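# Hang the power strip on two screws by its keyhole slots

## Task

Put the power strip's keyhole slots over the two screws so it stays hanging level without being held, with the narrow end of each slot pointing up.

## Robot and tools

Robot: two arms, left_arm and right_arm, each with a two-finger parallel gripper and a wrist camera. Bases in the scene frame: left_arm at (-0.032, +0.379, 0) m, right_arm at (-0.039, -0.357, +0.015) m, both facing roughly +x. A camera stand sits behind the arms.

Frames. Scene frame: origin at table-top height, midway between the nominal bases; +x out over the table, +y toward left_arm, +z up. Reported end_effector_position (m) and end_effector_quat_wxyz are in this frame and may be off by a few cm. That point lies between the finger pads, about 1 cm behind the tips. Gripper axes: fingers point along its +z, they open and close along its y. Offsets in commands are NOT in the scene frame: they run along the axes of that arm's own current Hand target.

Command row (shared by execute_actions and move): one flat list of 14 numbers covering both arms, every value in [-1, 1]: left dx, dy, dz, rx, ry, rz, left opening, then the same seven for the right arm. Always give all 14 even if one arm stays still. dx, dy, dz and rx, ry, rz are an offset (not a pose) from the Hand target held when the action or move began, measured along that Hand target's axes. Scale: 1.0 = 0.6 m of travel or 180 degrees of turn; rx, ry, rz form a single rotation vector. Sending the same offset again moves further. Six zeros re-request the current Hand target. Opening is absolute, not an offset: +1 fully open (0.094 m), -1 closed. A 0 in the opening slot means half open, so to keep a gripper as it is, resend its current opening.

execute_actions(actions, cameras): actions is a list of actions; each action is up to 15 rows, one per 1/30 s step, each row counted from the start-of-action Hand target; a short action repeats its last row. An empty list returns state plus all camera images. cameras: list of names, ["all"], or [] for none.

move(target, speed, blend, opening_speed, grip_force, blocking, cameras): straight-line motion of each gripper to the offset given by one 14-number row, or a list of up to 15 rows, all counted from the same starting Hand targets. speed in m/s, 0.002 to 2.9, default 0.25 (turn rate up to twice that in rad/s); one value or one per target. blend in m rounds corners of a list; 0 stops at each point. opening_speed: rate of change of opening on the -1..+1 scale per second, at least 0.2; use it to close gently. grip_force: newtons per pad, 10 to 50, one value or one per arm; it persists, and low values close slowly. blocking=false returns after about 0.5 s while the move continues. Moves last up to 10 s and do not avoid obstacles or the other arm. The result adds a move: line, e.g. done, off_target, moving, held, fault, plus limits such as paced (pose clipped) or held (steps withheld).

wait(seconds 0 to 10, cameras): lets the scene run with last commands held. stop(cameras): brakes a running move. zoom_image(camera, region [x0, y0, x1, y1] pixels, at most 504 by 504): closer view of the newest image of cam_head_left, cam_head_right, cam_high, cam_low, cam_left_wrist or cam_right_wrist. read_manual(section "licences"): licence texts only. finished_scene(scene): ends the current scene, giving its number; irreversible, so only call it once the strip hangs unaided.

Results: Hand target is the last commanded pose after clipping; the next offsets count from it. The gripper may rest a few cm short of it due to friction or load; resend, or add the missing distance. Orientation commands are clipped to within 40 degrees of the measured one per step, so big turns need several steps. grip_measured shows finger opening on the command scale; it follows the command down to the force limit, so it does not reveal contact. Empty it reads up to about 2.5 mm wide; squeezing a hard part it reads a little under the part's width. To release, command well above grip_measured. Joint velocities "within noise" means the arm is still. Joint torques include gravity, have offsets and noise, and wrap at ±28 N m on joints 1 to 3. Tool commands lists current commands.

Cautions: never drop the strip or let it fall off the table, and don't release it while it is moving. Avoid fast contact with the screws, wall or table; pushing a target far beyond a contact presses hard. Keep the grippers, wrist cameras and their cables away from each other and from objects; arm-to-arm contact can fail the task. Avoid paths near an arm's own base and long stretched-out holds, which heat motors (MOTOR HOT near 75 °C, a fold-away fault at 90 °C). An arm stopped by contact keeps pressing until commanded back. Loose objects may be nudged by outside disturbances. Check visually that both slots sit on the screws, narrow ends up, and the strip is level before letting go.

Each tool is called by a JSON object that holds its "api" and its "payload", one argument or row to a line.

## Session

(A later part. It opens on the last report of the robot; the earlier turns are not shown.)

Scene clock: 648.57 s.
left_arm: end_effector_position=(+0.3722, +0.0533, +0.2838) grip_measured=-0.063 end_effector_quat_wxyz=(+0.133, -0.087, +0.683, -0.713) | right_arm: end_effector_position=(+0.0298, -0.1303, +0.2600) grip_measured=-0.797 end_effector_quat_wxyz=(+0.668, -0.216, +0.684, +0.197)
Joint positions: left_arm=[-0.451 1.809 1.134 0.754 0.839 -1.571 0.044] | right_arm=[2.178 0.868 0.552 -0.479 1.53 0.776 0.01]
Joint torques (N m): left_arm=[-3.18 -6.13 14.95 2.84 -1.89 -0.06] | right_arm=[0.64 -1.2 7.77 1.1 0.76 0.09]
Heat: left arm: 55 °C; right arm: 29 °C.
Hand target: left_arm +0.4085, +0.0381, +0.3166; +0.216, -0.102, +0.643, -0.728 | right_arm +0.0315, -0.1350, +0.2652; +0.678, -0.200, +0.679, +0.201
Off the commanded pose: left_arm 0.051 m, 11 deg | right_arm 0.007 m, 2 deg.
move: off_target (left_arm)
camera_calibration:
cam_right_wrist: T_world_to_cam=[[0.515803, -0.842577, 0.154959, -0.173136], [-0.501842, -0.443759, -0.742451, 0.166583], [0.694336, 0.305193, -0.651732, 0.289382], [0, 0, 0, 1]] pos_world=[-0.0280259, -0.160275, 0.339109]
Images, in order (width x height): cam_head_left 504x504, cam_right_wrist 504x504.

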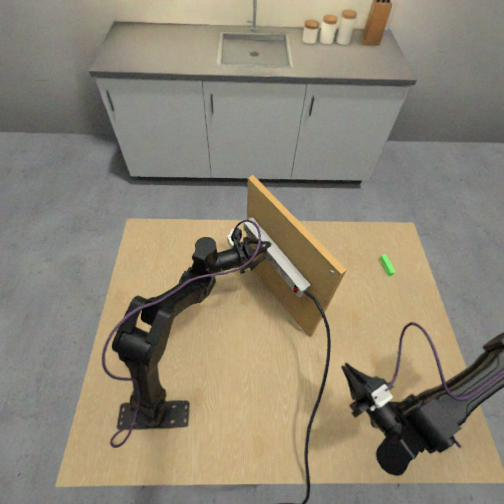

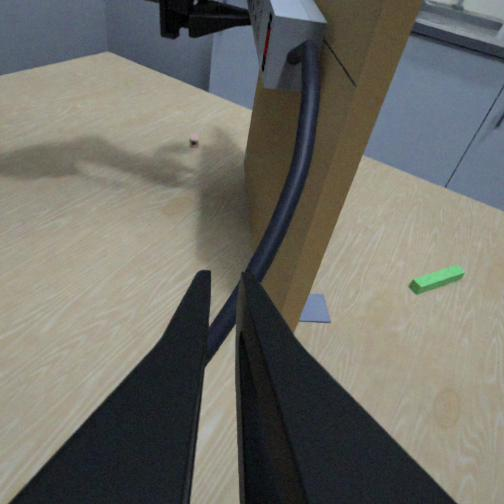

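{"api": "move", "payload": {
  "target": [0,0.010,0.004,0,0,0,-0.3,0,0,0,0,0,0,-0.8],
  "speed": 0.05
}}

{"api": "move", "payload": {
  "target": [0,0.006,0.004,0,0,0,-0.3,0,0,0,0,0,0,-0.8],
  "speed": 0.05
}}

{"api": "move", "payload": {
  "target": [0,0.006,0.004,0,0,0,-0.3,0,0,0,0,0,0,-0.8],
  "speed": 0.05,
  "cameras": ["cam_right_wrist","cam_head_left"]
}}

{"api": "zoom_image", "payload": {
  "camera": "cam_right_wrist",
  "region": [200, 0, 350, 130]
}}

{"api": "zoom_image", "payload": {
  "camera": "cam_head_left",
  "region": [240, 200, 340, 300]
}}

Scene clock: 663.97 s.
left_arm: end_effector_position=(+0.3720, +0.0531, +0.2830) grip_measured=-0.063 end_effector_quat_wxyz=(+0.134, -0.078, +0.681, -0.716) | right_arm: end_effector_position=(+0.0298, -0.1303, +0.2600) grip_measured=-0.797 end_effector_quat_wxyz=(+0.668, -0.216, +0.684, +0.197)
Joint positions: left_arm=[-0.448 1.82 1.134 0.779 0.853 -1.57 0.044] | right_arm=[2.178 0.868 0.552 -0.479 1.53 0.776 0.01]
Joint torques (N m): left_arm=[-4.14 -5.64 14.87 2.67 -1.99 0.01] | right_arm=[0.65 -1.2 7.76 1.1 0.76 0.09]
Heat: left arm: 54 °C; right arm: 29 °C.
Hand target: left_arm +0.4105, +0.0355, +0.3112; +0.216, -0.102, +0.643, -0.728 | right_arm +0.0315, -0.1350, +0.2652; +0.678, -0.200, +0.679, +0.201
Off the commanded pose: left_arm 0.051 m, 11 deg | right_arm 0.007 m, 2 deg.
move: off_target (left_arm)

Scene clock: 664.87 s.
left_arm: end_effector_position=(+0.3720, +0.0530, +0.2822) grip_measured=-0.063 end_effector_quat_wxyz=(+0.135, -0.071, +0.679, -0.718) | right_arm: end_effector_position=(+0.0298, -0.1303, +0.2600) grip_measured=-0.797 end_effector_quat_wxyz=(+0.668, -0.216, +0.684, +0.197)
Joint positions: left_arm=[-0.445 1.831 1.134 0.803 0.865 -1.57 0.044] | right_arm=[2.178 0.868 0.552 -0.479 1.53 0.776 0.01]
Joint torques (N m): left_arm=[-4.36 -5.61 15.17 2.51 -2.21 0.07] | right_arm=[0.64 -1.2 7.77 1.1 0.76 0.09]
Heat: left arm: 54 °C; right arm: 29 °C.
Hand target: left_arm +0.4123, +0.0330, +0.3079; +0.216, -0.102, +0.643, -0.728 | right_arm +0.0315, -0.1350, +0.2652; +0.678, -0.200, +0.679, +0.201
Off the commanded pose: left_arm 0.052 m, 11 deg | right_arm 0.007 m, 2 deg.
move: off_target (left_arm)

Scene clock: 665.77 s.
left_arm: end_effector_position=(+0.3719, +0.0529, +0.2817) grip_measured=-0.063 end_effector_quat_wxyz=(+0.136, -0.063, +0.676, -0.721) | right_arm: end_effector_position=(+0.0298, -0.1303, +0.2600) grip_measured=-0.797 end_effector_quat_wxyz=(+0.668, -0.216, +0.684, +0.197)
Joint positions: left_arm=[-0.443 1.841 1.134 0.827 0.876 -1.57 0.044] | right_arm=[2.178 0.868 0.552 -0.479 1.53 0.776 0.01]
Joint torques (N m): left_arm=[-5.04 -5.05 15.25 2.33 -2.35 0.03] | right_arm=[0.64 -1.18 7.77 1.1 0.76 0.09]
Heat: left arm: 54 °C; right arm: 29 °C.
Hand target: left_arm +0.4139, +0.0306, +0.3048; +0.216, -0.102, +0.643, -0.728 | right_arm +0.0315, -0.1350, +0.2652; +0.678, -0.200, +0.679, +0.201
Off the commanded pose: left_arm 0.053 m, 11 deg | right_arm 0.007 m, 2 deg.
move: off_target (left_arm)
camera_calibration:
cam_right_wrist: T_world_to_cam=[[0.515803, -0.842577, 0.154959, -0.173136], [-0.501842, -0.443759, -0.742451, 0.166583], [0.694336, 0.305193, -0.651732, 0.289382], [0, 0, 0, 1]] pos_world=[-0.0280259, -0.160275, 0.339109]
Images, in order (width x height): cam_head_left 504x504, cam_right_wrist 504x504.

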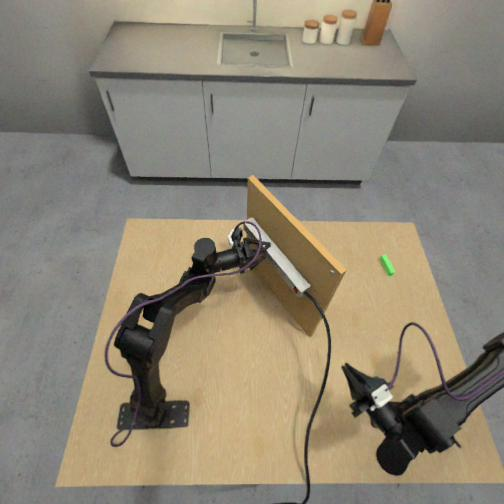

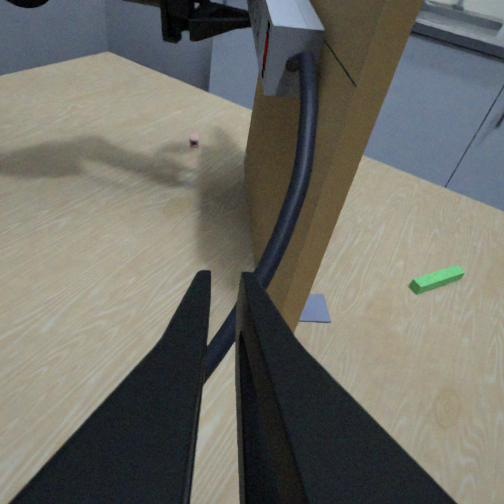

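Scaled by 3.360 from the camera's 504x504 image, which has a finer 720x720 frame.

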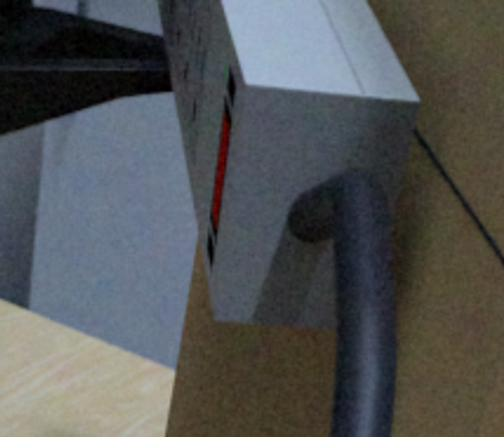

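Scaled by 5.040 from the camera's 504x504 image, which has a finer 720x720 frame.

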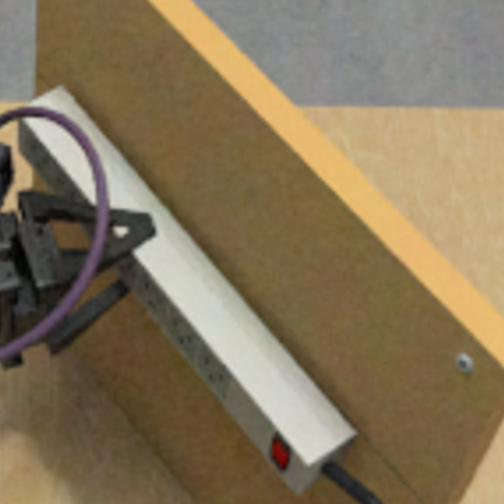

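{"api": "move", "payload": {
  "target": [0,0.004,-0.012,0,0,-0.010,-0.3,0,0,0,0,0,0,-0.8],
  "speed": 0.05
}}

{"api": "move", "payload": {
  "target": [0,0.004,0,0,0,-0.008,-0.3,0,0,0,0,0,0,-0.8],
  "speed": 0.05
}}

{"api": "move", "payload": {
  "target": [0,0.004,0.006,0,0,-0.006,-0.3,0,0,0,0,0,0,-0.8],
  "speed": 0.05,
  "cameras": ["cam_right_wrist","cam_head_left"]
}}

{"api": "zoom_image", "payload": {
  "camera": "cam_right_wrist",
  "region": [200, 0, 350, 130]
}}

{"api": "zoom_image", "payload": {
  "camera": "cam_head_left",
  "region": [240, 200, 340, 300]
}}

Scene clock: 676.17 s.
left_arm: end_effector_position=(+0.3718, +0.0532, +0.2820) grip_measured=-0.063 end_effector_quat_wxyz=(+0.134, -0.064, +0.676, -0.722) | right_arm: end_effector_position=(+0.0298, -0.1303, +0.2600) grip_measured=-0.797 end_effector_quat_wxyz=(+0.668, -0.216, +0.684, +0.197)
Joint positions: left_arm=[-0.442 1.841 1.134 0.829 0.878 -1.576 0.044] | right_arm=[2.178 0.868 0.552 -0.479 1.53 0.776 0.01]
Joint torques (N m): left_arm=[-4.04 -5.72 13.37 2.47 -2.22 -0.26] | right_arm=[0.64 -1.2 7.76 1.1 0.76 0.09]
Heat: left arm: 54 °C; right arm: 29 °C.
Hand target: left_arm +0.4114, +0.0369, +0.3014; +0.204, -0.112, +0.641, -0.731 | right_arm +0.0315, -0.1350, +0.2652; +0.678, -0.200, +0.679, +0.201
Off the commanded pose: left_arm 0.047 m, 11 deg | right_arm 0.007 m, 2 deg.
move: off_target (left_arm)

Scene clock: 677.07 s.
left_arm: end_effector_position=(+0.3719, +0.0532, +0.2821) grip_measured=-0.063 end_effector_quat_wxyz=(+0.129, -0.066, +0.673, -0.726) | right_arm: end_effector_position=(+0.0298, -0.1303, +0.2600) grip_measured=-0.797 end_effector_quat_wxyz=(+0.668, -0.216, +0.684, +0.197)
Joint positions: left_arm=[-0.44 1.849 1.134 0.851 0.885 -1.598 0.044] | right_arm=[2.178 0.868 0.552 -0.479 1.53 0.776 0.01]
Joint torques (N m): left_arm=[-4.12 -5.9 13.29 2.35 -2.29 -0.33] | right_arm=[0.64 -1.2 7.76 1.1 0.76 0.09]
Heat: left arm: 54 °C; right arm: 29 °C.
Hand target: left_arm +0.4116, +0.0366, +0.2990; +0.195, -0.120, +0.640, -0.734 | right_arm +0.0315, -0.1350, +0.2652; +0.678, -0.200, +0.679, +0.201
Off the commanded pose: left_arm 0.046 m, 11 deg | right_arm 0.007 m, 2 deg.
move: off_target (left_arm)

Scene clock: 677.97 s.
left_arm: end_effector_position=(+0.3721, +0.0533, +0.2819) grip_measured=-0.063 end_effector_quat_wxyz=(+0.125, -0.065, +0.670, -0.729) | right_arm: end_effector_position=(+0.0298, -0.1303, +0.2600) grip_measured=-0.797 end_effector_quat_wxyz=(+0.668, -0.216, +0.684, +0.197)
Joint positions: left_arm=[-0.439 1.858 1.134 0.875 0.892 -1.616 0.044] | right_arm=[2.178 0.868 0.552 -0.479 1.53 0.776 0.01]
Joint torques (N m): left_arm=[-4.77 -5.52 13.86 2.1 -2.46 -0.3] | right_arm=[0.64 -1.2 7.77 1.1 0.76 0.09]
Heat: left arm: 54 °C; right arm: 29 °C.
Hand target: left_arm +0.4136, +0.0332, +0.2971; +0.188, -0.126, +0.638, -0.736 | right_arm +0.0315, -0.1350, +0.2652; +0.678, -0.200, +0.679, +0.201
Off the commanded pose: left_arm 0.048 m, 11 deg | right_arm 0.007 m, 2 deg.
move: off_target (left_arm)
camera_calibration:
cam_right_wrist: T_world_to_cam=[[0.515803, -0.842577, 0.154959, -0.173136], [-0.501842, -0.443759, -0.742451, 0.166583], [0.694336, 0.305193, -0.651732, 0.289382], [0, 0, 0, 1]] pos_world=[-0.0280259, -0.160275, 0.339109]
Images, in order (width x height): cam_head_left 504x504, cam_right_wrist 504x504.

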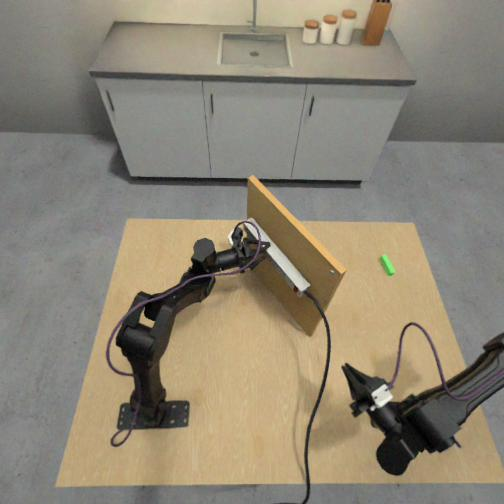

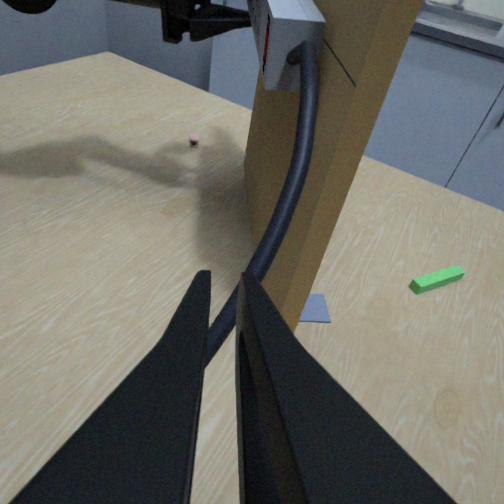

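Scaled by 3.360 from the camera's 504x504 image, which has a finer 720x720 frame.

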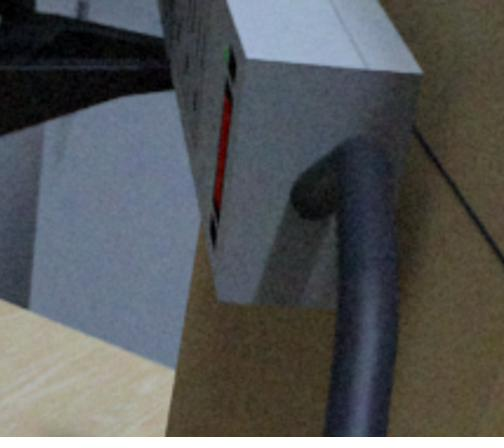

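Scaled by 5.040 from the camera's 504x504 image, which has a finer 720x720 frame.

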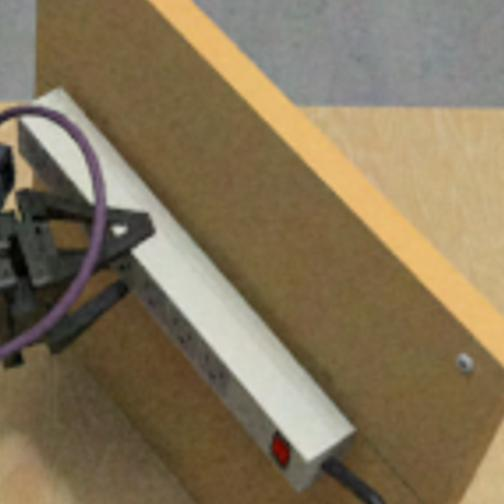

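{"api": "move", "payload": {
  "target": [0,0.004,-0.006,0.022,0,0,-0.3,0,0,0,0,0,0,-0.8],
  "speed": 0.001
}}

speed must be a number from 0.002 to 2.9 (m/s); nothing of the call was run

{"api": "move", "payload": {
  "target": [0,0.004,-0.006,-0.02,0,0,-0.3,0,0,0,0,0,0,-0.8],
  "speed": 0.05
}}

{"api": "move", "payload": {
  "target": [0,0.004,0.004,-0.015,0,-0.003,-0.3,0,0,0,0,0,0,-0.8],
  "speed": 0.05,
  "cameras": ["cam_right_wrist","cam_head_left"]
}}

{"api": "zoom_image", "payload": {
  "camera": "cam_right_wrist",
  "region": [200, 0, 350, 130]
}}

{"api": "zoom_image", "payload": {
  "camera": "cam_head_left",
  "region": [240, 200, 340, 300]
}}

Scene clock: 693.60 s.
left_arm: end_effector_position=(+0.3722, +0.0531, +0.2808) grip_measured=-0.063 end_effector_quat_wxyz=(+0.123, -0.060, +0.675, -0.725) | right_arm: end_effector_position=(+0.0298, -0.1303, +0.2600) grip_measured=-0.797 end_effector_quat_wxyz=(+0.668, -0.216, +0.684, +0.197)
Joint positions: left_arm=[-0.436 1.858 1.145 0.846 0.907 -1.595 0.044] | right_arm=[2.178 0.868 0.552 -0.479 1.53 0.776 0.01]
Joint torques (N m): left_arm=[-4.31 -7.75 13.75 1.32 -2.48 -0.06] | right_arm=[0.64 -1.2 7.76 1.1 0.76 0.09]
Heat: left arm: 53 °C; right arm: 29 °C.
Hand target: left_arm +0.4123, +0.0361, +0.2942; +0.184, -0.132, +0.661, -0.715 | right_arm +0.0315, -0.1350, +0.2652; +0.678, -0.200, +0.679, +0.201
Off the commanded pose: left_arm 0.046 m, 11 deg | right_arm 0.007 m, 2 deg.
move: off_target (left_arm)

Scene clock: 694.90 s.
left_arm: end_effector_position=(+0.3723, +0.0528, +0.2814) grip_measured=-0.063 end_effector_quat_wxyz=(+0.115, -0.061, +0.689, -0.713) | right_arm: end_effector_position=(+0.0298, -0.1303, +0.2600) grip_measured=-0.797 end_effector_quat_wxyz=(+0.668, -0.216, +0.684, +0.197)
Joint positions: left_arm=[-0.433 1.84 1.174 0.737 0.92 -1.555 0.044] | right_arm=[2.178 0.868 0.552 -0.479 1.53 0.776 0.01]
Joint torques (N m): left_arm=[-4.79 -7.38 13.34 1.5 -2.59 -0.22] | right_arm=[0.64 -1.2 7.76 1.1 0.76 0.09]
Heat: left arm: 52 °C; right arm: 29 °C.
Hand target: left_arm +0.4136, +0.0339, +0.2921; +0.177, -0.139, +0.677, -0.700 | right_arm +0.0315, -0.1350, +0.2652; +0.678, -0.200, +0.679, +0.201
Off the commanded pose: left_arm 0.047 m, 12 deg | right_arm 0.007 m, 2 deg.
move: off_target (left_arm)
camera_calibration:
cam_right_wrist: T_world_to_cam=[[0.515803, -0.842577, 0.154959, -0.173136], [-0.501842, -0.443759, -0.742451, 0.166583], [0.694336, 0.305193, -0.651732, 0.289382], [0, 0, 0, 1]] pos_world=[-0.0280259, -0.160275, 0.339109]
Images, in order (width x height): cam_head_left 504x504, cam_right_wrist 504x504.

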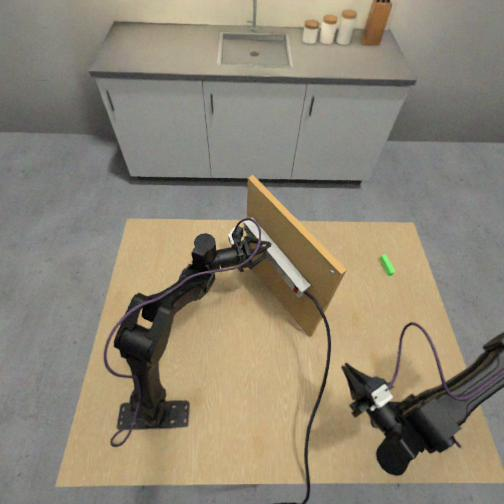

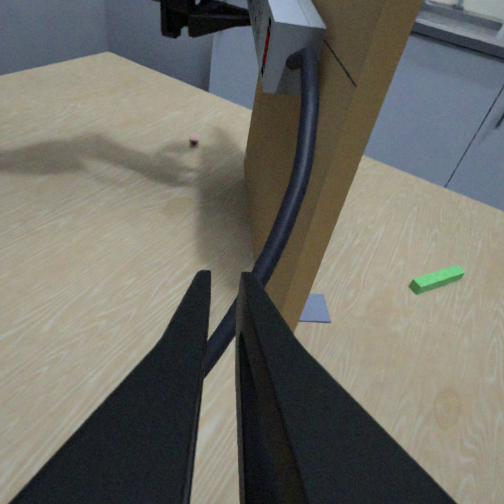

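Scaled by 3.360 from the camera's 504x504 image, which has a finer 720x720 frame.

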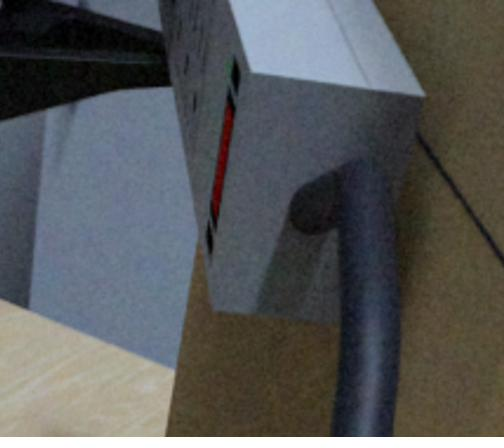

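Scaled by 5.040 from the camera's 504x504 image, which has a finer 720x720 frame.

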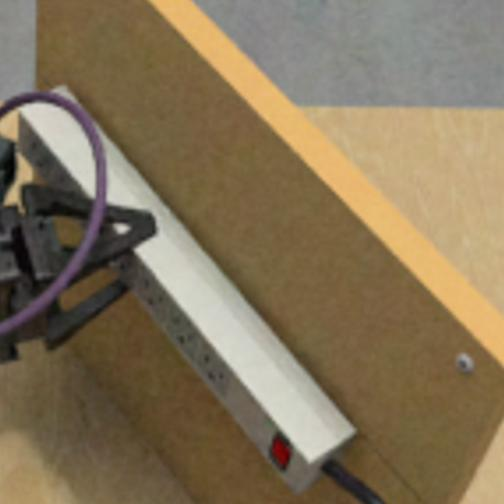

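{"api": "move", "payload": {
  "target": [0,0.006,-0.022,0,0,-0.008,-0.3,0,0,0,0,0,0,-0.8],
  "speed": 0.05
}}

{"api": "move", "payload": {
  "target": [0,0.006,-0.006,0,0,-0.010,-0.3,0,0,0,0,0,0,-0.8],
  "speed": 0.05
}}

{"api": "move", "payload": {
  "target": [0,0.004,0,0,0,-0.006,-0.3,0,0,0,0,0,0,-0.8],
  "speed": 0.05,
  "cameras": ["cam_right_wrist","cam_head_left"]
}}

{"api": "zoom_image", "payload": {
  "camera": "cam_right_wrist",
  "region": [200, 0, 350, 130]
}}

{"api": "zoom_image", "payload": {
  "camera": "cam_head_left",
  "region": [240, 200, 340, 300]
}}

Scene clock: 705.33 s.
left_arm: end_effector_position=(+0.3723, +0.0532, +0.2818) grip_measured=-0.063 end_effector_quat_wxyz=(+0.113, -0.064, +0.689, -0.713) | right_arm: end_effector_position=(+0.0298, -0.1303, +0.2600) grip_measured=-0.797 end_effector_quat_wxyz=(+0.668, -0.216, +0.684, +0.197)
Joint positions: left_arm=[-0.432 1.838 1.174 0.734 0.92 -1.56 0.044] | right_arm=[2.178 0.868 0.552 -0.479 1.53 0.776 0.01]
Joint torques (N m): left_arm=[-2.96 -8.92 10.06 1.65 -2.34 -0.35] | right_arm=[0.64 -1.18 7.76 1.1 0.76 0.09]
Heat: left arm: 51 °C; right arm: 29 °C.
Hand target: left_arm +0.4080, +0.0456, +0.2878; +0.169, -0.148, +0.676, -0.702 | right_arm +0.0315, -0.1350, +0.2652; +0.678, -0.200, +0.679, +0.201
Off the commanded pose: left_arm 0.037 m, 12 deg | right_arm 0.007 m, 2 deg.
move: off_target (left_arm)

Scene clock: 706.17 s.
left_arm: end_effector_position=(+0.3725, +0.0535, +0.2825) grip_measured=-0.063 end_effector_quat_wxyz=(+0.106, -0.072, +0.688, -0.715) | right_arm: end_effector_position=(+0.0298, -0.1303, +0.2600) grip_measured=-0.797 end_effector_quat_wxyz=(+0.668, -0.216, +0.684, +0.197)
Joint positions: left_arm=[-0.432 1.838 1.174 0.735 0.918 -1.585 0.044] | right_arm=[2.178 0.868 0.552 -0.479 1.53 0.776 0.01]
Joint torques (N m): left_arm=[-2.61 -8.95 8.62 1.69 -2.3 -0.45] | right_arm=[0.65 -1.2 7.76 1.1 0.76 0.09]
Heat: left arm: 50 °C; right arm: 29 °C.
Hand target: left_arm +0.4065, +0.0487, +0.2841; +0.158, -0.158, +0.673, -0.705 | right_arm +0.0315, -0.1350, +0.2652; +0.678, -0.200, +0.679, +0.201
Off the commanded pose: left_arm 0.034 m, 12 deg | right_arm 0.007 m, 2 deg.
move: off_target (left_arm)

Scene clock: 706.90 s.
left_arm: end_effector_position=(+0.3727, +0.0537, +0.2827) grip_measured=-0.063 end_effector_quat_wxyz=(+0.103, -0.077, +0.686, -0.716) | right_arm: end_effector_position=(+0.0298, -0.1303, +0.2600) grip_measured=-0.797 end_effector_quat_wxyz=(+0.668, -0.216, +0.684, +0.197)
Joint positions: left_arm=[-0.432 1.837 1.171 0.741 0.914 -1.6 0.044] | right_arm=[2.178 0.868 0.552 -0.479 1.53 0.776 0.01]
Joint torques (N m): left_arm=[-2.67 -8.43 8.4 1.74 -2.24 -0.43] | right_arm=[0.65 -1.2 7.77 1.1 0.76 0.09]
Heat: left arm: 50 °C; right arm: 29 °C.
Hand target: left_arm +0.4066, +0.0486, +0.2816; +0.151, -0.165, +0.672, -0.706 | right_arm +0.0315, -0.1350, +0.2652; +0.678, -0.200, +0.679, +0.201
Off the commanded pose: left_arm 0.034 m, 12 deg | right_arm 0.007 m, 2 deg.
move: off_target (left_arm)
camera_calibration:
cam_right_wrist: T_world_to_cam=[[0.515803, -0.842577, 0.154959, -0.173136], [-0.501842, -0.443759, -0.742451, 0.166583], [0.694336, 0.305193, -0.651732, 0.289382], [0, 0, 0, 1]] pos_world=[-0.0280259, -0.160275, 0.339109]
Images, in order (width x height): cam_head_left 504x504, cam_right_wrist 504x504.

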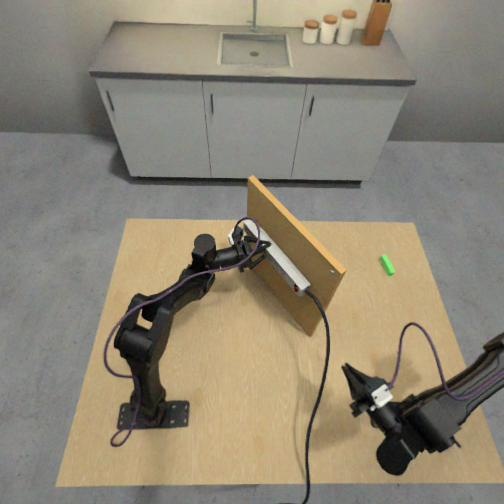

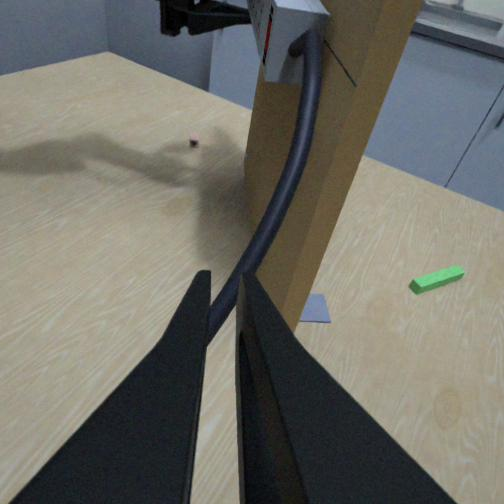

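Scaled by 3.360 from the camera's 504x504 image, which has a finer 720x720 frame.

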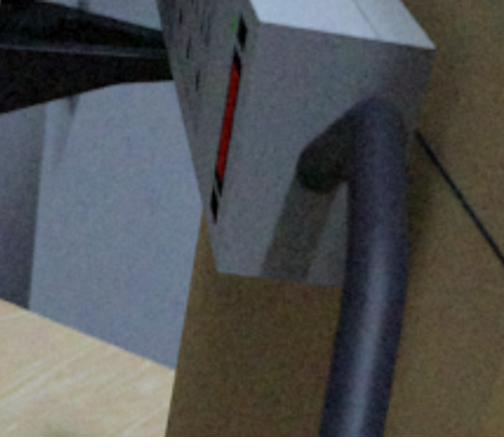

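Scaled by 5.040 from the camera's 504x504 image, which has a finer 720x720 frame.

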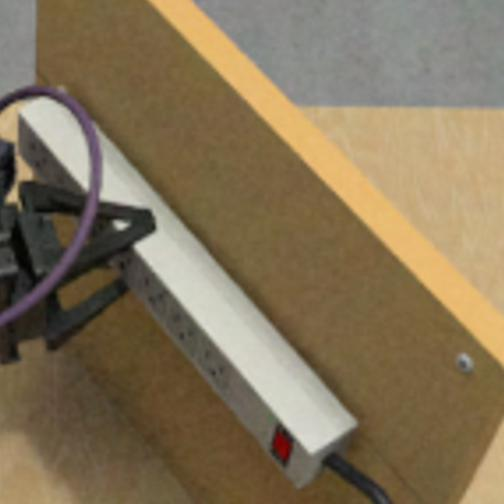

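{"api": "move", "payload": {
  "target": [0,0.015,0,0,0,0.003,-0.3,0,0,0,0,0,0,-0.8],
  "speed": 0.05
}}

{"api": "move", "payload": {
  "target": [0,0.012,0.006,0,0,0.003,-0.3,0,0,0,0,0,0,-0.8],
  "speed": 0.05
}}

{"api": "move", "payload": {
  "target": [0,0.01,0.008,0,0,0,-0.3,0,0,0,0,0,0,-0.8],
  "speed": 0.05,
  "cameras": ["cam_right_wrist","cam_head_left"]
}}

{"api": "zoom_image", "payload": {
  "camera": "cam_right_wrist",
  "region": [200, 0, 350, 130]
}}

{"api": "zoom_image", "payload": {
  "camera": "cam_head_left",
  "region": [240, 200, 340, 300]
}}

Scene clock: 717.23 s.
left_arm: end_effector_position=(+0.3726, +0.0537, +0.2825) grip_measured=-0.063 end_effector_quat_wxyz=(+0.110, -0.077, +0.683, -0.718) | right_arm: end_effector_position=(+0.0298, -0.1303, +0.2600) grip_measured=-0.797 end_effector_quat_wxyz=(+0.668, -0.216, +0.684, +0.197)
Joint positions: left_arm=[-0.435 1.837 1.159 0.766 0.902 -1.6 0.044] | right_arm=[2.178 0.868 0.552 -0.479 1.53 0.776 0.01]
Joint torques (N m): left_arm=[-2.58 -7.47 7.57 1.84 -2.21 -0.27] | right_arm=[0.64 -1.2 7.76 1.1 0.76 0.09]
Heat: left arm: 50 °C; right arm: 29 °C.
Hand target: left_arm +0.4065, +0.0481, +0.2728; +0.154, -0.161, +0.672, -0.706 | right_arm +0.0315, -0.1350, +0.2652; +0.678, -0.200, +0.679, +0.201
Off the commanded pose: left_arm 0.036 m, 11 deg | right_arm 0.007 m, 2 deg.
move: off_target (left_arm)

Scene clock: 717.93 s.
left_arm: end_effector_position=(+0.3726, +0.0538, +0.2820) grip_measured=-0.063 end_effector_quat_wxyz=(+0.114, -0.077, +0.681, -0.719) | right_arm: end_effector_position=(+0.0298, -0.1303, +0.2600) grip_measured=-0.797 end_effector_quat_wxyz=(+0.668, -0.216, +0.684, +0.197)
Joint positions: left_arm=[-0.437 1.837 1.151 0.782 0.893 -1.6 0.044] | right_arm=[2.178 0.868 0.552 -0.479 1.53 0.776 0.01]
Joint torques (N m): left_arm=[-2.91 -5.79 7.79 1.83 -2.18 -0.15] | right_arm=[0.64 -1.2 7.77 1.1 0.76 0.09]
Heat: left arm: 50 °C; right arm: 29 °C.
Hand target: left_arm +0.4082, +0.0446, +0.2657; +0.158, -0.158, +0.673, -0.705 | right_arm +0.0315, -0.1350, +0.2652; +0.678, -0.200, +0.679, +0.201
Off the commanded pose: left_arm 0.040 m, 11 deg | right_arm 0.007 m, 2 deg.
move: off_target (left_arm)

Scene clock: 718.70 s.
left_arm: end_effector_position=(+0.3724, +0.0532, +0.2811) grip_measured=-0.063 end_effector_quat_wxyz=(+0.120, -0.072, +0.678, -0.722) | right_arm: end_effector_position=(+0.0298, -0.1303, +0.2600) grip_measured=-0.797 end_effector_quat_wxyz=(+0.668, -0.216, +0.684, +0.197)
Joint positions: left_arm=[-0.439 1.844 1.142 0.813 0.889 -1.599 0.044] | right_arm=[2.178 0.868 0.552 -0.479 1.53 0.776 0.01]
Joint torques (N m): left_arm=[-3.69 -5.11 8.57 1.67 -2.25 -0.11] | right_arm=[0.64 -1.2 7.77 1.1 0.76 0.09]
Heat: left arm: 49 °C; right arm: 29 °C.
Hand target: left_arm +0.4102, +0.0400, +0.2599; +0.157, -0.158, +0.673, -0.705 | right_arm +0.0315, -0.1350, +0.2652; +0.678, -0.200, +0.679, +0.201
Off the commanded pose: left_arm 0.045 m, 11 deg | right_arm 0.007 m, 2 deg.
move: off_target (left_arm)
camera_calibration:
cam_right_wrist: T_world_to_cam=[[0.515803, -0.842577, 0.154959, -0.173136], [-0.501842, -0.443759, -0.742451, 0.166583], [0.694336, 0.305193, -0.651732, 0.289382], [0, 0, 0, 1]] pos_world=[-0.0280259, -0.160275, 0.339109]
Images, in order (width x height): cam_head_left 504x504, cam_right_wrist 504x504.

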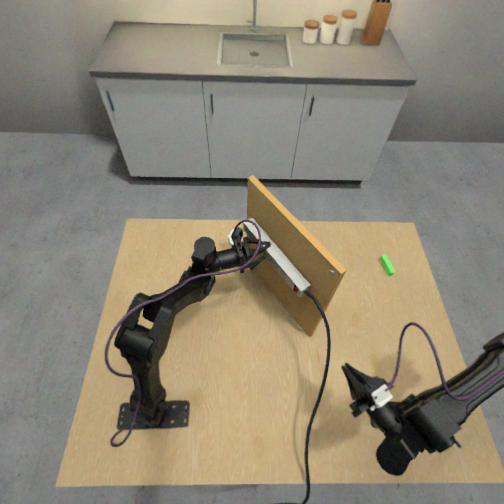

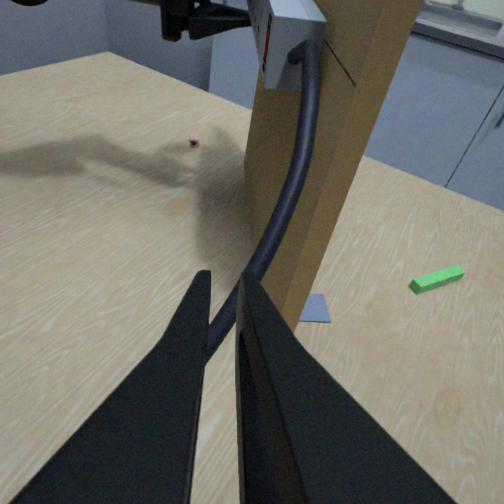

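Scaled by 3.360 from the camera's 504x504 image, which has a finer 720x720 frame.

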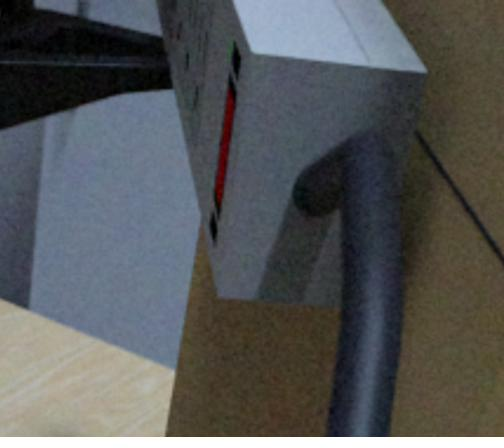

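Scaled by 5.040 from the camera's 504x504 image, which has a finer 720x720 frame.

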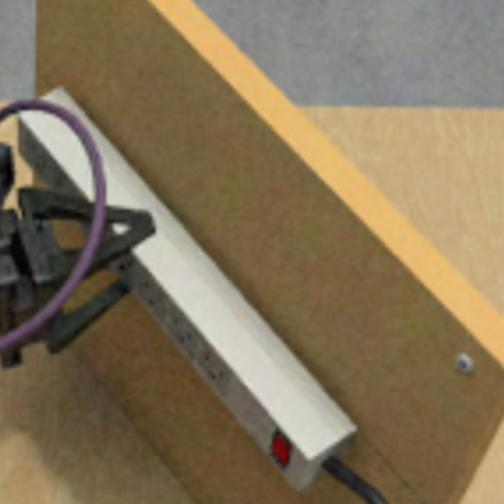

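{"api": "move", "payload": {
  "target": [0,0.0,-0.04,0,0,0,-0.3,0,0,0,0,0,0,-0.8],
  "speed": 0.05
}}

{"api": "move", "payload": {
  "target": [0,0.0,-0.012,0,0,0,-0.3,0,0,0,0,0,0,-0.8],
  "speed": 0.05,
  "cameras": ["cam_right_wrist","cam_head_left"]
}}

{"api": "zoom_image", "payload": {
  "camera": "cam_right_wrist",
  "region": [200, 0, 350, 130]
}}

{"api": "zoom_image", "payload": {
  "camera": "cam_head_left",
  "region": [240, 200, 340, 300]
}}

Scene clock: 728.37 s.
left_arm: end_effector_position=(+0.3789, +0.0577, +0.2639) grip_measured=-0.063 end_effector_quat_wxyz=(+0.131, -0.108, +0.681, -0.712) | right_arm: end_effector_position=(+0.0298, -0.1303, +0.2600) grip_measured=-0.797 end_effector_quat_wxyz=(+0.668, -0.216, +0.684, +0.197)
Joint positions: left_arm=[-0.442 1.844 1.096 0.818 0.82 -1.597 0.044] | right_arm=[2.178 0.868 0.552 -0.479 1.53 0.776 0.01]
Joint torques (N m): left_arm=[-0.2 -8.34 7.19 1.97 -1.27 -0.25] | right_arm=[0.64 -1.2 7.77 1.1 0.76 0.09]
Heat: left arm: 49 °C; right arm: 29 °C.
Hand target: left_arm +0.3997, +0.0615, +0.2590; +0.158, -0.158, +0.673, -0.705 | right_arm +0.0315, -0.1350, +0.2652; +0.678, -0.200, +0.679, +0.201
Off the commanded pose: left_arm 0.022 m, 7 deg | right_arm 0.007 m, 2 deg.
move: off_target (left_arm)

Scene clock: 729.13 s.
left_arm: end_effector_position=(+0.3805, +0.0599, +0.2536) grip_measured=-0.063 end_effector_quat_wxyz=(+0.129, -0.125, +0.686, -0.705) | right_arm: end_effector_position=(+0.0298, -0.1303, +0.2600) grip_measured=-0.797 end_effector_quat_wxyz=(+0.668, -0.216, +0.684, +0.197)
Joint positions: left_arm=[-0.442 1.844 1.076 0.807 0.799 -1.597 0.044] | right_arm=[2.178 0.868 0.552 -0.479 1.53 0.776 0.01]
Joint torques (N m): left_arm=[0.84 -9.91 6.97 2.22 -0.89 -0.31] | right_arm=[0.64 -1.2 7.76 1.1 0.76 0.09]
Heat: left arm: 49 °C; right arm: 29 °C.
Hand target: left_arm +0.3966, +0.0680, +0.2585; +0.157, -0.158, +0.673, -0.705 | right_arm +0.0315, -0.1350, +0.2652; +0.678, -0.200, +0.679, +0.201
Off the commanded pose: left_arm 0.019 m, 5 deg | right_arm 0.007 m, 2 deg.
move: off_target (left_arm)
camera_calibration:
cam_right_wrist: T_world_to_cam=[[0.515803, -0.842577, 0.154959, -0.173136], [-0.501842, -0.443759, -0.742451, 0.166583], [0.694336, 0.305193, -0.651732, 0.289382], [0, 0, 0, 1]] pos_world=[-0.0280259, -0.160275, 0.339109]
Images, in order (width x height): cam_head_left 504x504, cam_right_wrist 504x504.

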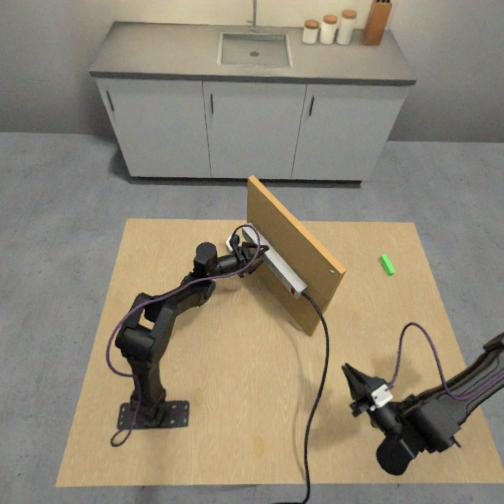

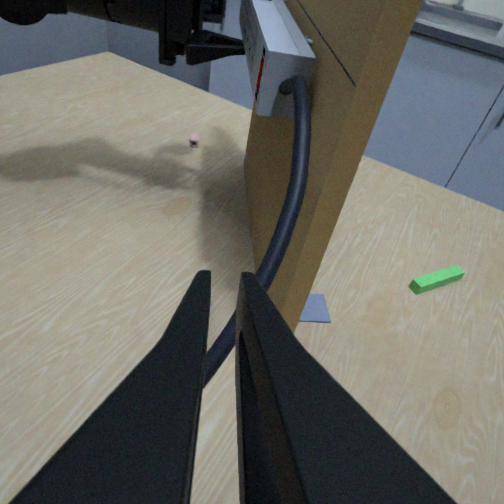

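Scaled by 3.360 from the camera's 504x504 image, which has a finer 720x720 frame.

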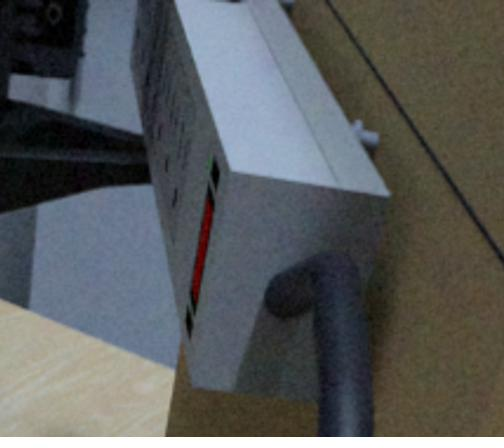

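Scaled by 5.040 from the camera's 504x504 image, which has a finer 720x720 frame.

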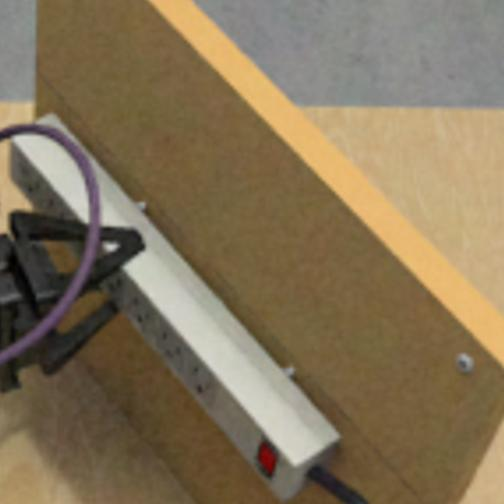

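{"api": "move", "payload": {
  "target": [0.028,-0.03,-0.02,0,0,0,-0.3,0,0,0,0,0,0,-0.8],
  "speed": 0.06
}}

{"api": "move", "payload": {
  "target": [0,-0.02,0,0,0,0,-0.3,0,0,0,0,0,0,-0.8],
  "speed": 0.06,
  "cameras": ["cam_right_wrist","cam_head_left"]
}}

{"api": "zoom_image", "payload": {
  "camera": "cam_right_wrist",
  "region": [200, 0, 350, 130]
}}

{"api": "zoom_image", "payload": {
  "camera": "cam_head_left",
  "region": [240, 200, 340, 300]
}}

Scene clock: 753.73 s.
left_arm: end_effector_position=(+0.3748, +0.0676, +0.2436) grip_measured=-0.063 end_effector_quat_wxyz=(+0.125, -0.163, +0.697, -0.687) | right_arm: end_effector_position=(+0.0298, -0.1303, +0.2600) grip_measured=-0.797 end_effector_quat_wxyz=(+0.668, -0.216, +0.684, +0.197)
Joint positions: left_arm=[-0.446 1.785 1.022 0.729 0.746 -1.598 0.044] | right_arm=[2.178 0.868 0.552 -0.479 1.53 0.776 0.01]
Joint torques (N m): left_arm=[-0.12 -13.64 7.34 2.5 -0.37 -0.31] | right_arm=[0.65 -1.2 7.77 1.1 0.76 0.09]
Heat: left arm: 49 °C; right arm: 29 °C.
Hand target: left_arm +0.3761, +0.0722, +0.2761; +0.157, -0.158, +0.673, -0.705 | right_arm +0.0315, -0.1350, +0.2652; +0.678, -0.200, +0.679, +0.201
Off the commanded pose: left_arm 0.033 m, 5 deg | right_arm 0.007 m, 2 deg.
move: off_target (left_arm)

Scene clock: 754.77 s.
left_arm: end_effector_position=(+0.3722, +0.0689, +0.2443) grip_measured=-0.063 end_effector_quat_wxyz=(+0.118, -0.171, +0.702, -0.681) | right_arm: end_effector_position=(+0.0298, -0.1303, +0.2600) grip_measured=-0.797 end_effector_quat_wxyz=(+0.668, -0.216, +0.684, +0.197)
Joint positions: left_arm=[-0.446 1.764 1.022 0.683 0.745 -1.598 0.044] | right_arm=[2.178 0.868 0.552 -0.479 1.53 0.776 0.01]
Joint torques (N m): left_arm=[-0.2 -13.83 9.1 2.56 -0.39 -0.31] | right_arm=[0.64 -1.2 7.76 1.1 0.76 0.1]
Heat: left arm: 49 °C; right arm: 29 °C.
Hand target: left_arm +0.3760, +0.0728, +0.2881; +0.157, -0.158, +0.673, -0.705 | right_arm +0.0315, -0.1350, +0.2652; +0.678, -0.200, +0.679, +0.201
Off the commanded pose: left_arm 0.044 m, 6 deg | right_arm 0.007 m, 2 deg.
move: off_target (left_arm)
camera_calibration:
cam_right_wrist: T_world_to_cam=[[0.515803, -0.842577, 0.154959, -0.173136], [-0.501842, -0.443759, -0.742451, 0.166583], [0.694336, 0.305193, -0.651732, 0.289382], [0, 0, 0, 1]] pos_world=[-0.0280259, -0.160275, 0.339109]
Images, in order (width x height): cam_head_left 504x504, cam_right_wrist 504x504.

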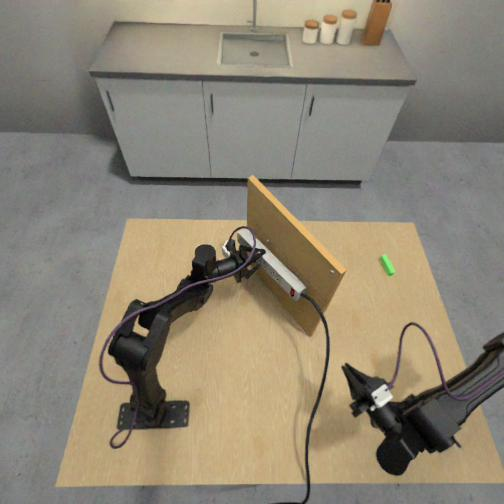

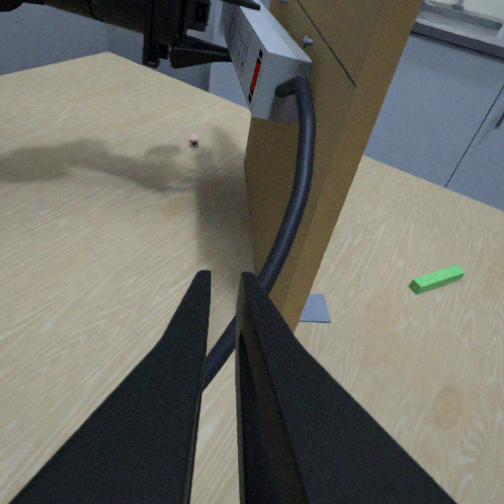

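Scaled by 3.360 from the camera's 504x504 image, which has a finer 720x720 frame.

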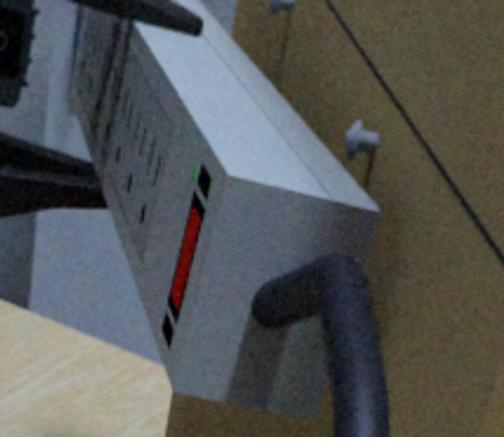

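Scaled by 5.040 from the camera's 504x504 image, which has a finer 720x720 frame.

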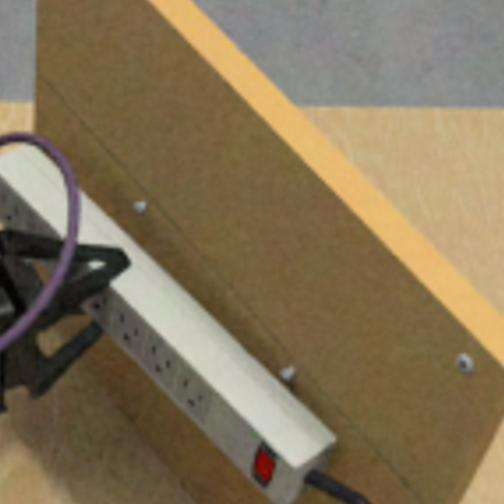

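{"api": "move", "payload": {
  "target": [0.03,-0.02,-0.035,0.008,0.01,0.015,-0.3,0,0,0,0,0,0,-0.8],
  "speed": 0.06
}}

{"api": "move", "payload": {
  "target": [0.01,-0.012,0,0.004,0.004,0.005,-0.3,0,0,0,0,0,0,-0.8],
  "speed": 0.06,
  "cameras": ["cam_right_wrist","cam_head_left"]
}}

{"api": "zoom_image", "payload": {
  "camera": "cam_right_wrist",
  "region": [200, 0, 350, 130]
}}

{"api": "zoom_image", "payload": {
  "camera": "cam_head_left",
  "region": [230, 200, 330, 300]
}}

Scene clock: 769.07 s.
left_arm: end_effector_position=(+0.3525, +0.0758, +0.2650) grip_measured=-0.063 end_effector_quat_wxyz=(+0.131, -0.150, +0.695, -0.691) | right_arm: end_effector_position=(+0.0298, -0.1303, +0.2600) grip_measured=-0.797 end_effector_quat_wxyz=(+0.668, -0.216, +0.684, +0.197)
Joint positions: left_arm=[-0.446 1.672 0.967 0.688 0.757 -1.584 0.044] | right_arm=[2.178 0.868 0.552 -0.479 1.53 0.776 0.01]
Joint torques (N m): left_arm=[1.11 -12.75 7.25 2.71 -0.09 -0.12] | right_arm=[0.64 -1.18 7.77 1.1 0.76 0.09]
Heat: left arm: 49 °C; right arm: 29 °C.
Hand target: left_arm +0.3505, +0.0844, +0.2993; +0.165, -0.129, +0.670, -0.712 | right_arm +0.0315, -0.1350, +0.2652; +0.678, -0.200, +0.679, +0.201
Off the commanded pose: left_arm 0.036 m, 6 deg | right_arm 0.007 m, 2 deg.
move: off_target (left_arm)

Scene clock: 769.80 s.
left_arm: end_effector_position=(+0.3492, +0.0766, +0.2716) grip_measured=-0.063 end_effector_quat_wxyz=(+0.136, -0.142, +0.693, -0.694) | right_arm: end_effector_position=(+0.0298, -0.1303, +0.2600) grip_measured=-0.797 end_effector_quat_wxyz=(+0.668, -0.216, +0.684, +0.197)
Joint positions: left_arm=[-0.446 1.656 0.964 0.691 0.761 -1.58 0.044] | right_arm=[2.178 0.868 0.552 -0.479 1.53 0.776 0.01]
Joint torques (N m): left_arm=[0.39 -12.7 7.36 2.69 -0.13 -0.16] | right_arm=[0.65 -1.2 7.76 1.1 0.76 0.09]
Heat: left arm: 49 °C; right arm: 29 °C.
Hand target: left_arm +0.3446, +0.0823, +0.3064; +0.168, -0.119, +0.668, -0.716 | right_arm +0.0315, -0.1350, +0.2652; +0.678, -0.200, +0.679, +0.201
Off the commanded pose: left_arm 0.035 m, 6 deg | right_arm 0.007 m, 2 deg.
move: off_target (left_arm)
camera_calibration:
cam_right_wrist: T_world_to_cam=[[0.515803, -0.842577, 0.154959, -0.173136], [-0.501842, -0.443759, -0.742451, 0.166583], [0.694336, 0.305193, -0.651732, 0.289382], [0, 0, 0, 1]] pos_world=[-0.0280259, -0.160275, 0.339109]
Images, in order (width x height): cam_head_left 504x504, cam_right_wrist 504x504.

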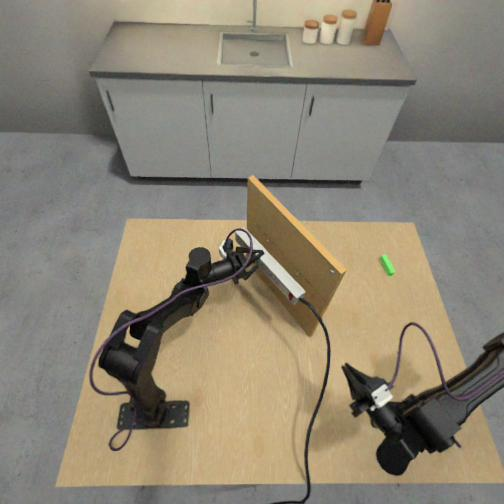

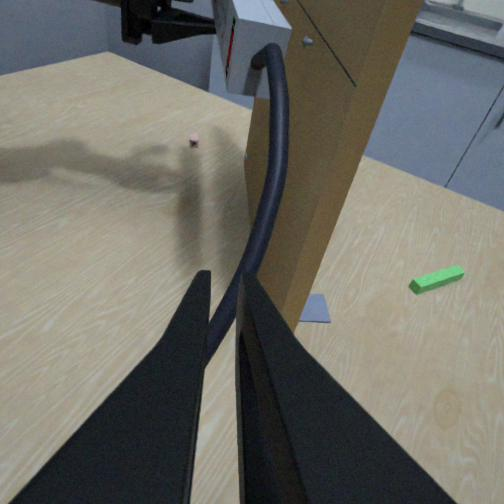

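Scaled by 3.360 from the camera's 504x504 image, which has a finer 720x720 frame.

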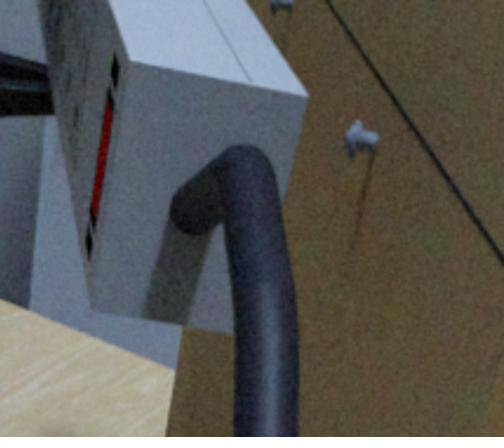

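Scaled by 5.040 from the camera's 504x504 image, which has a finer 720x720 frame.

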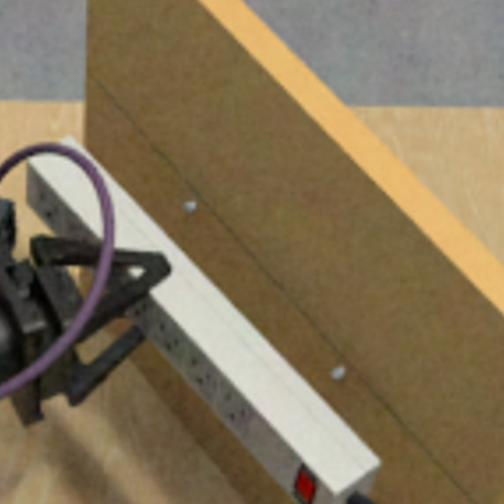

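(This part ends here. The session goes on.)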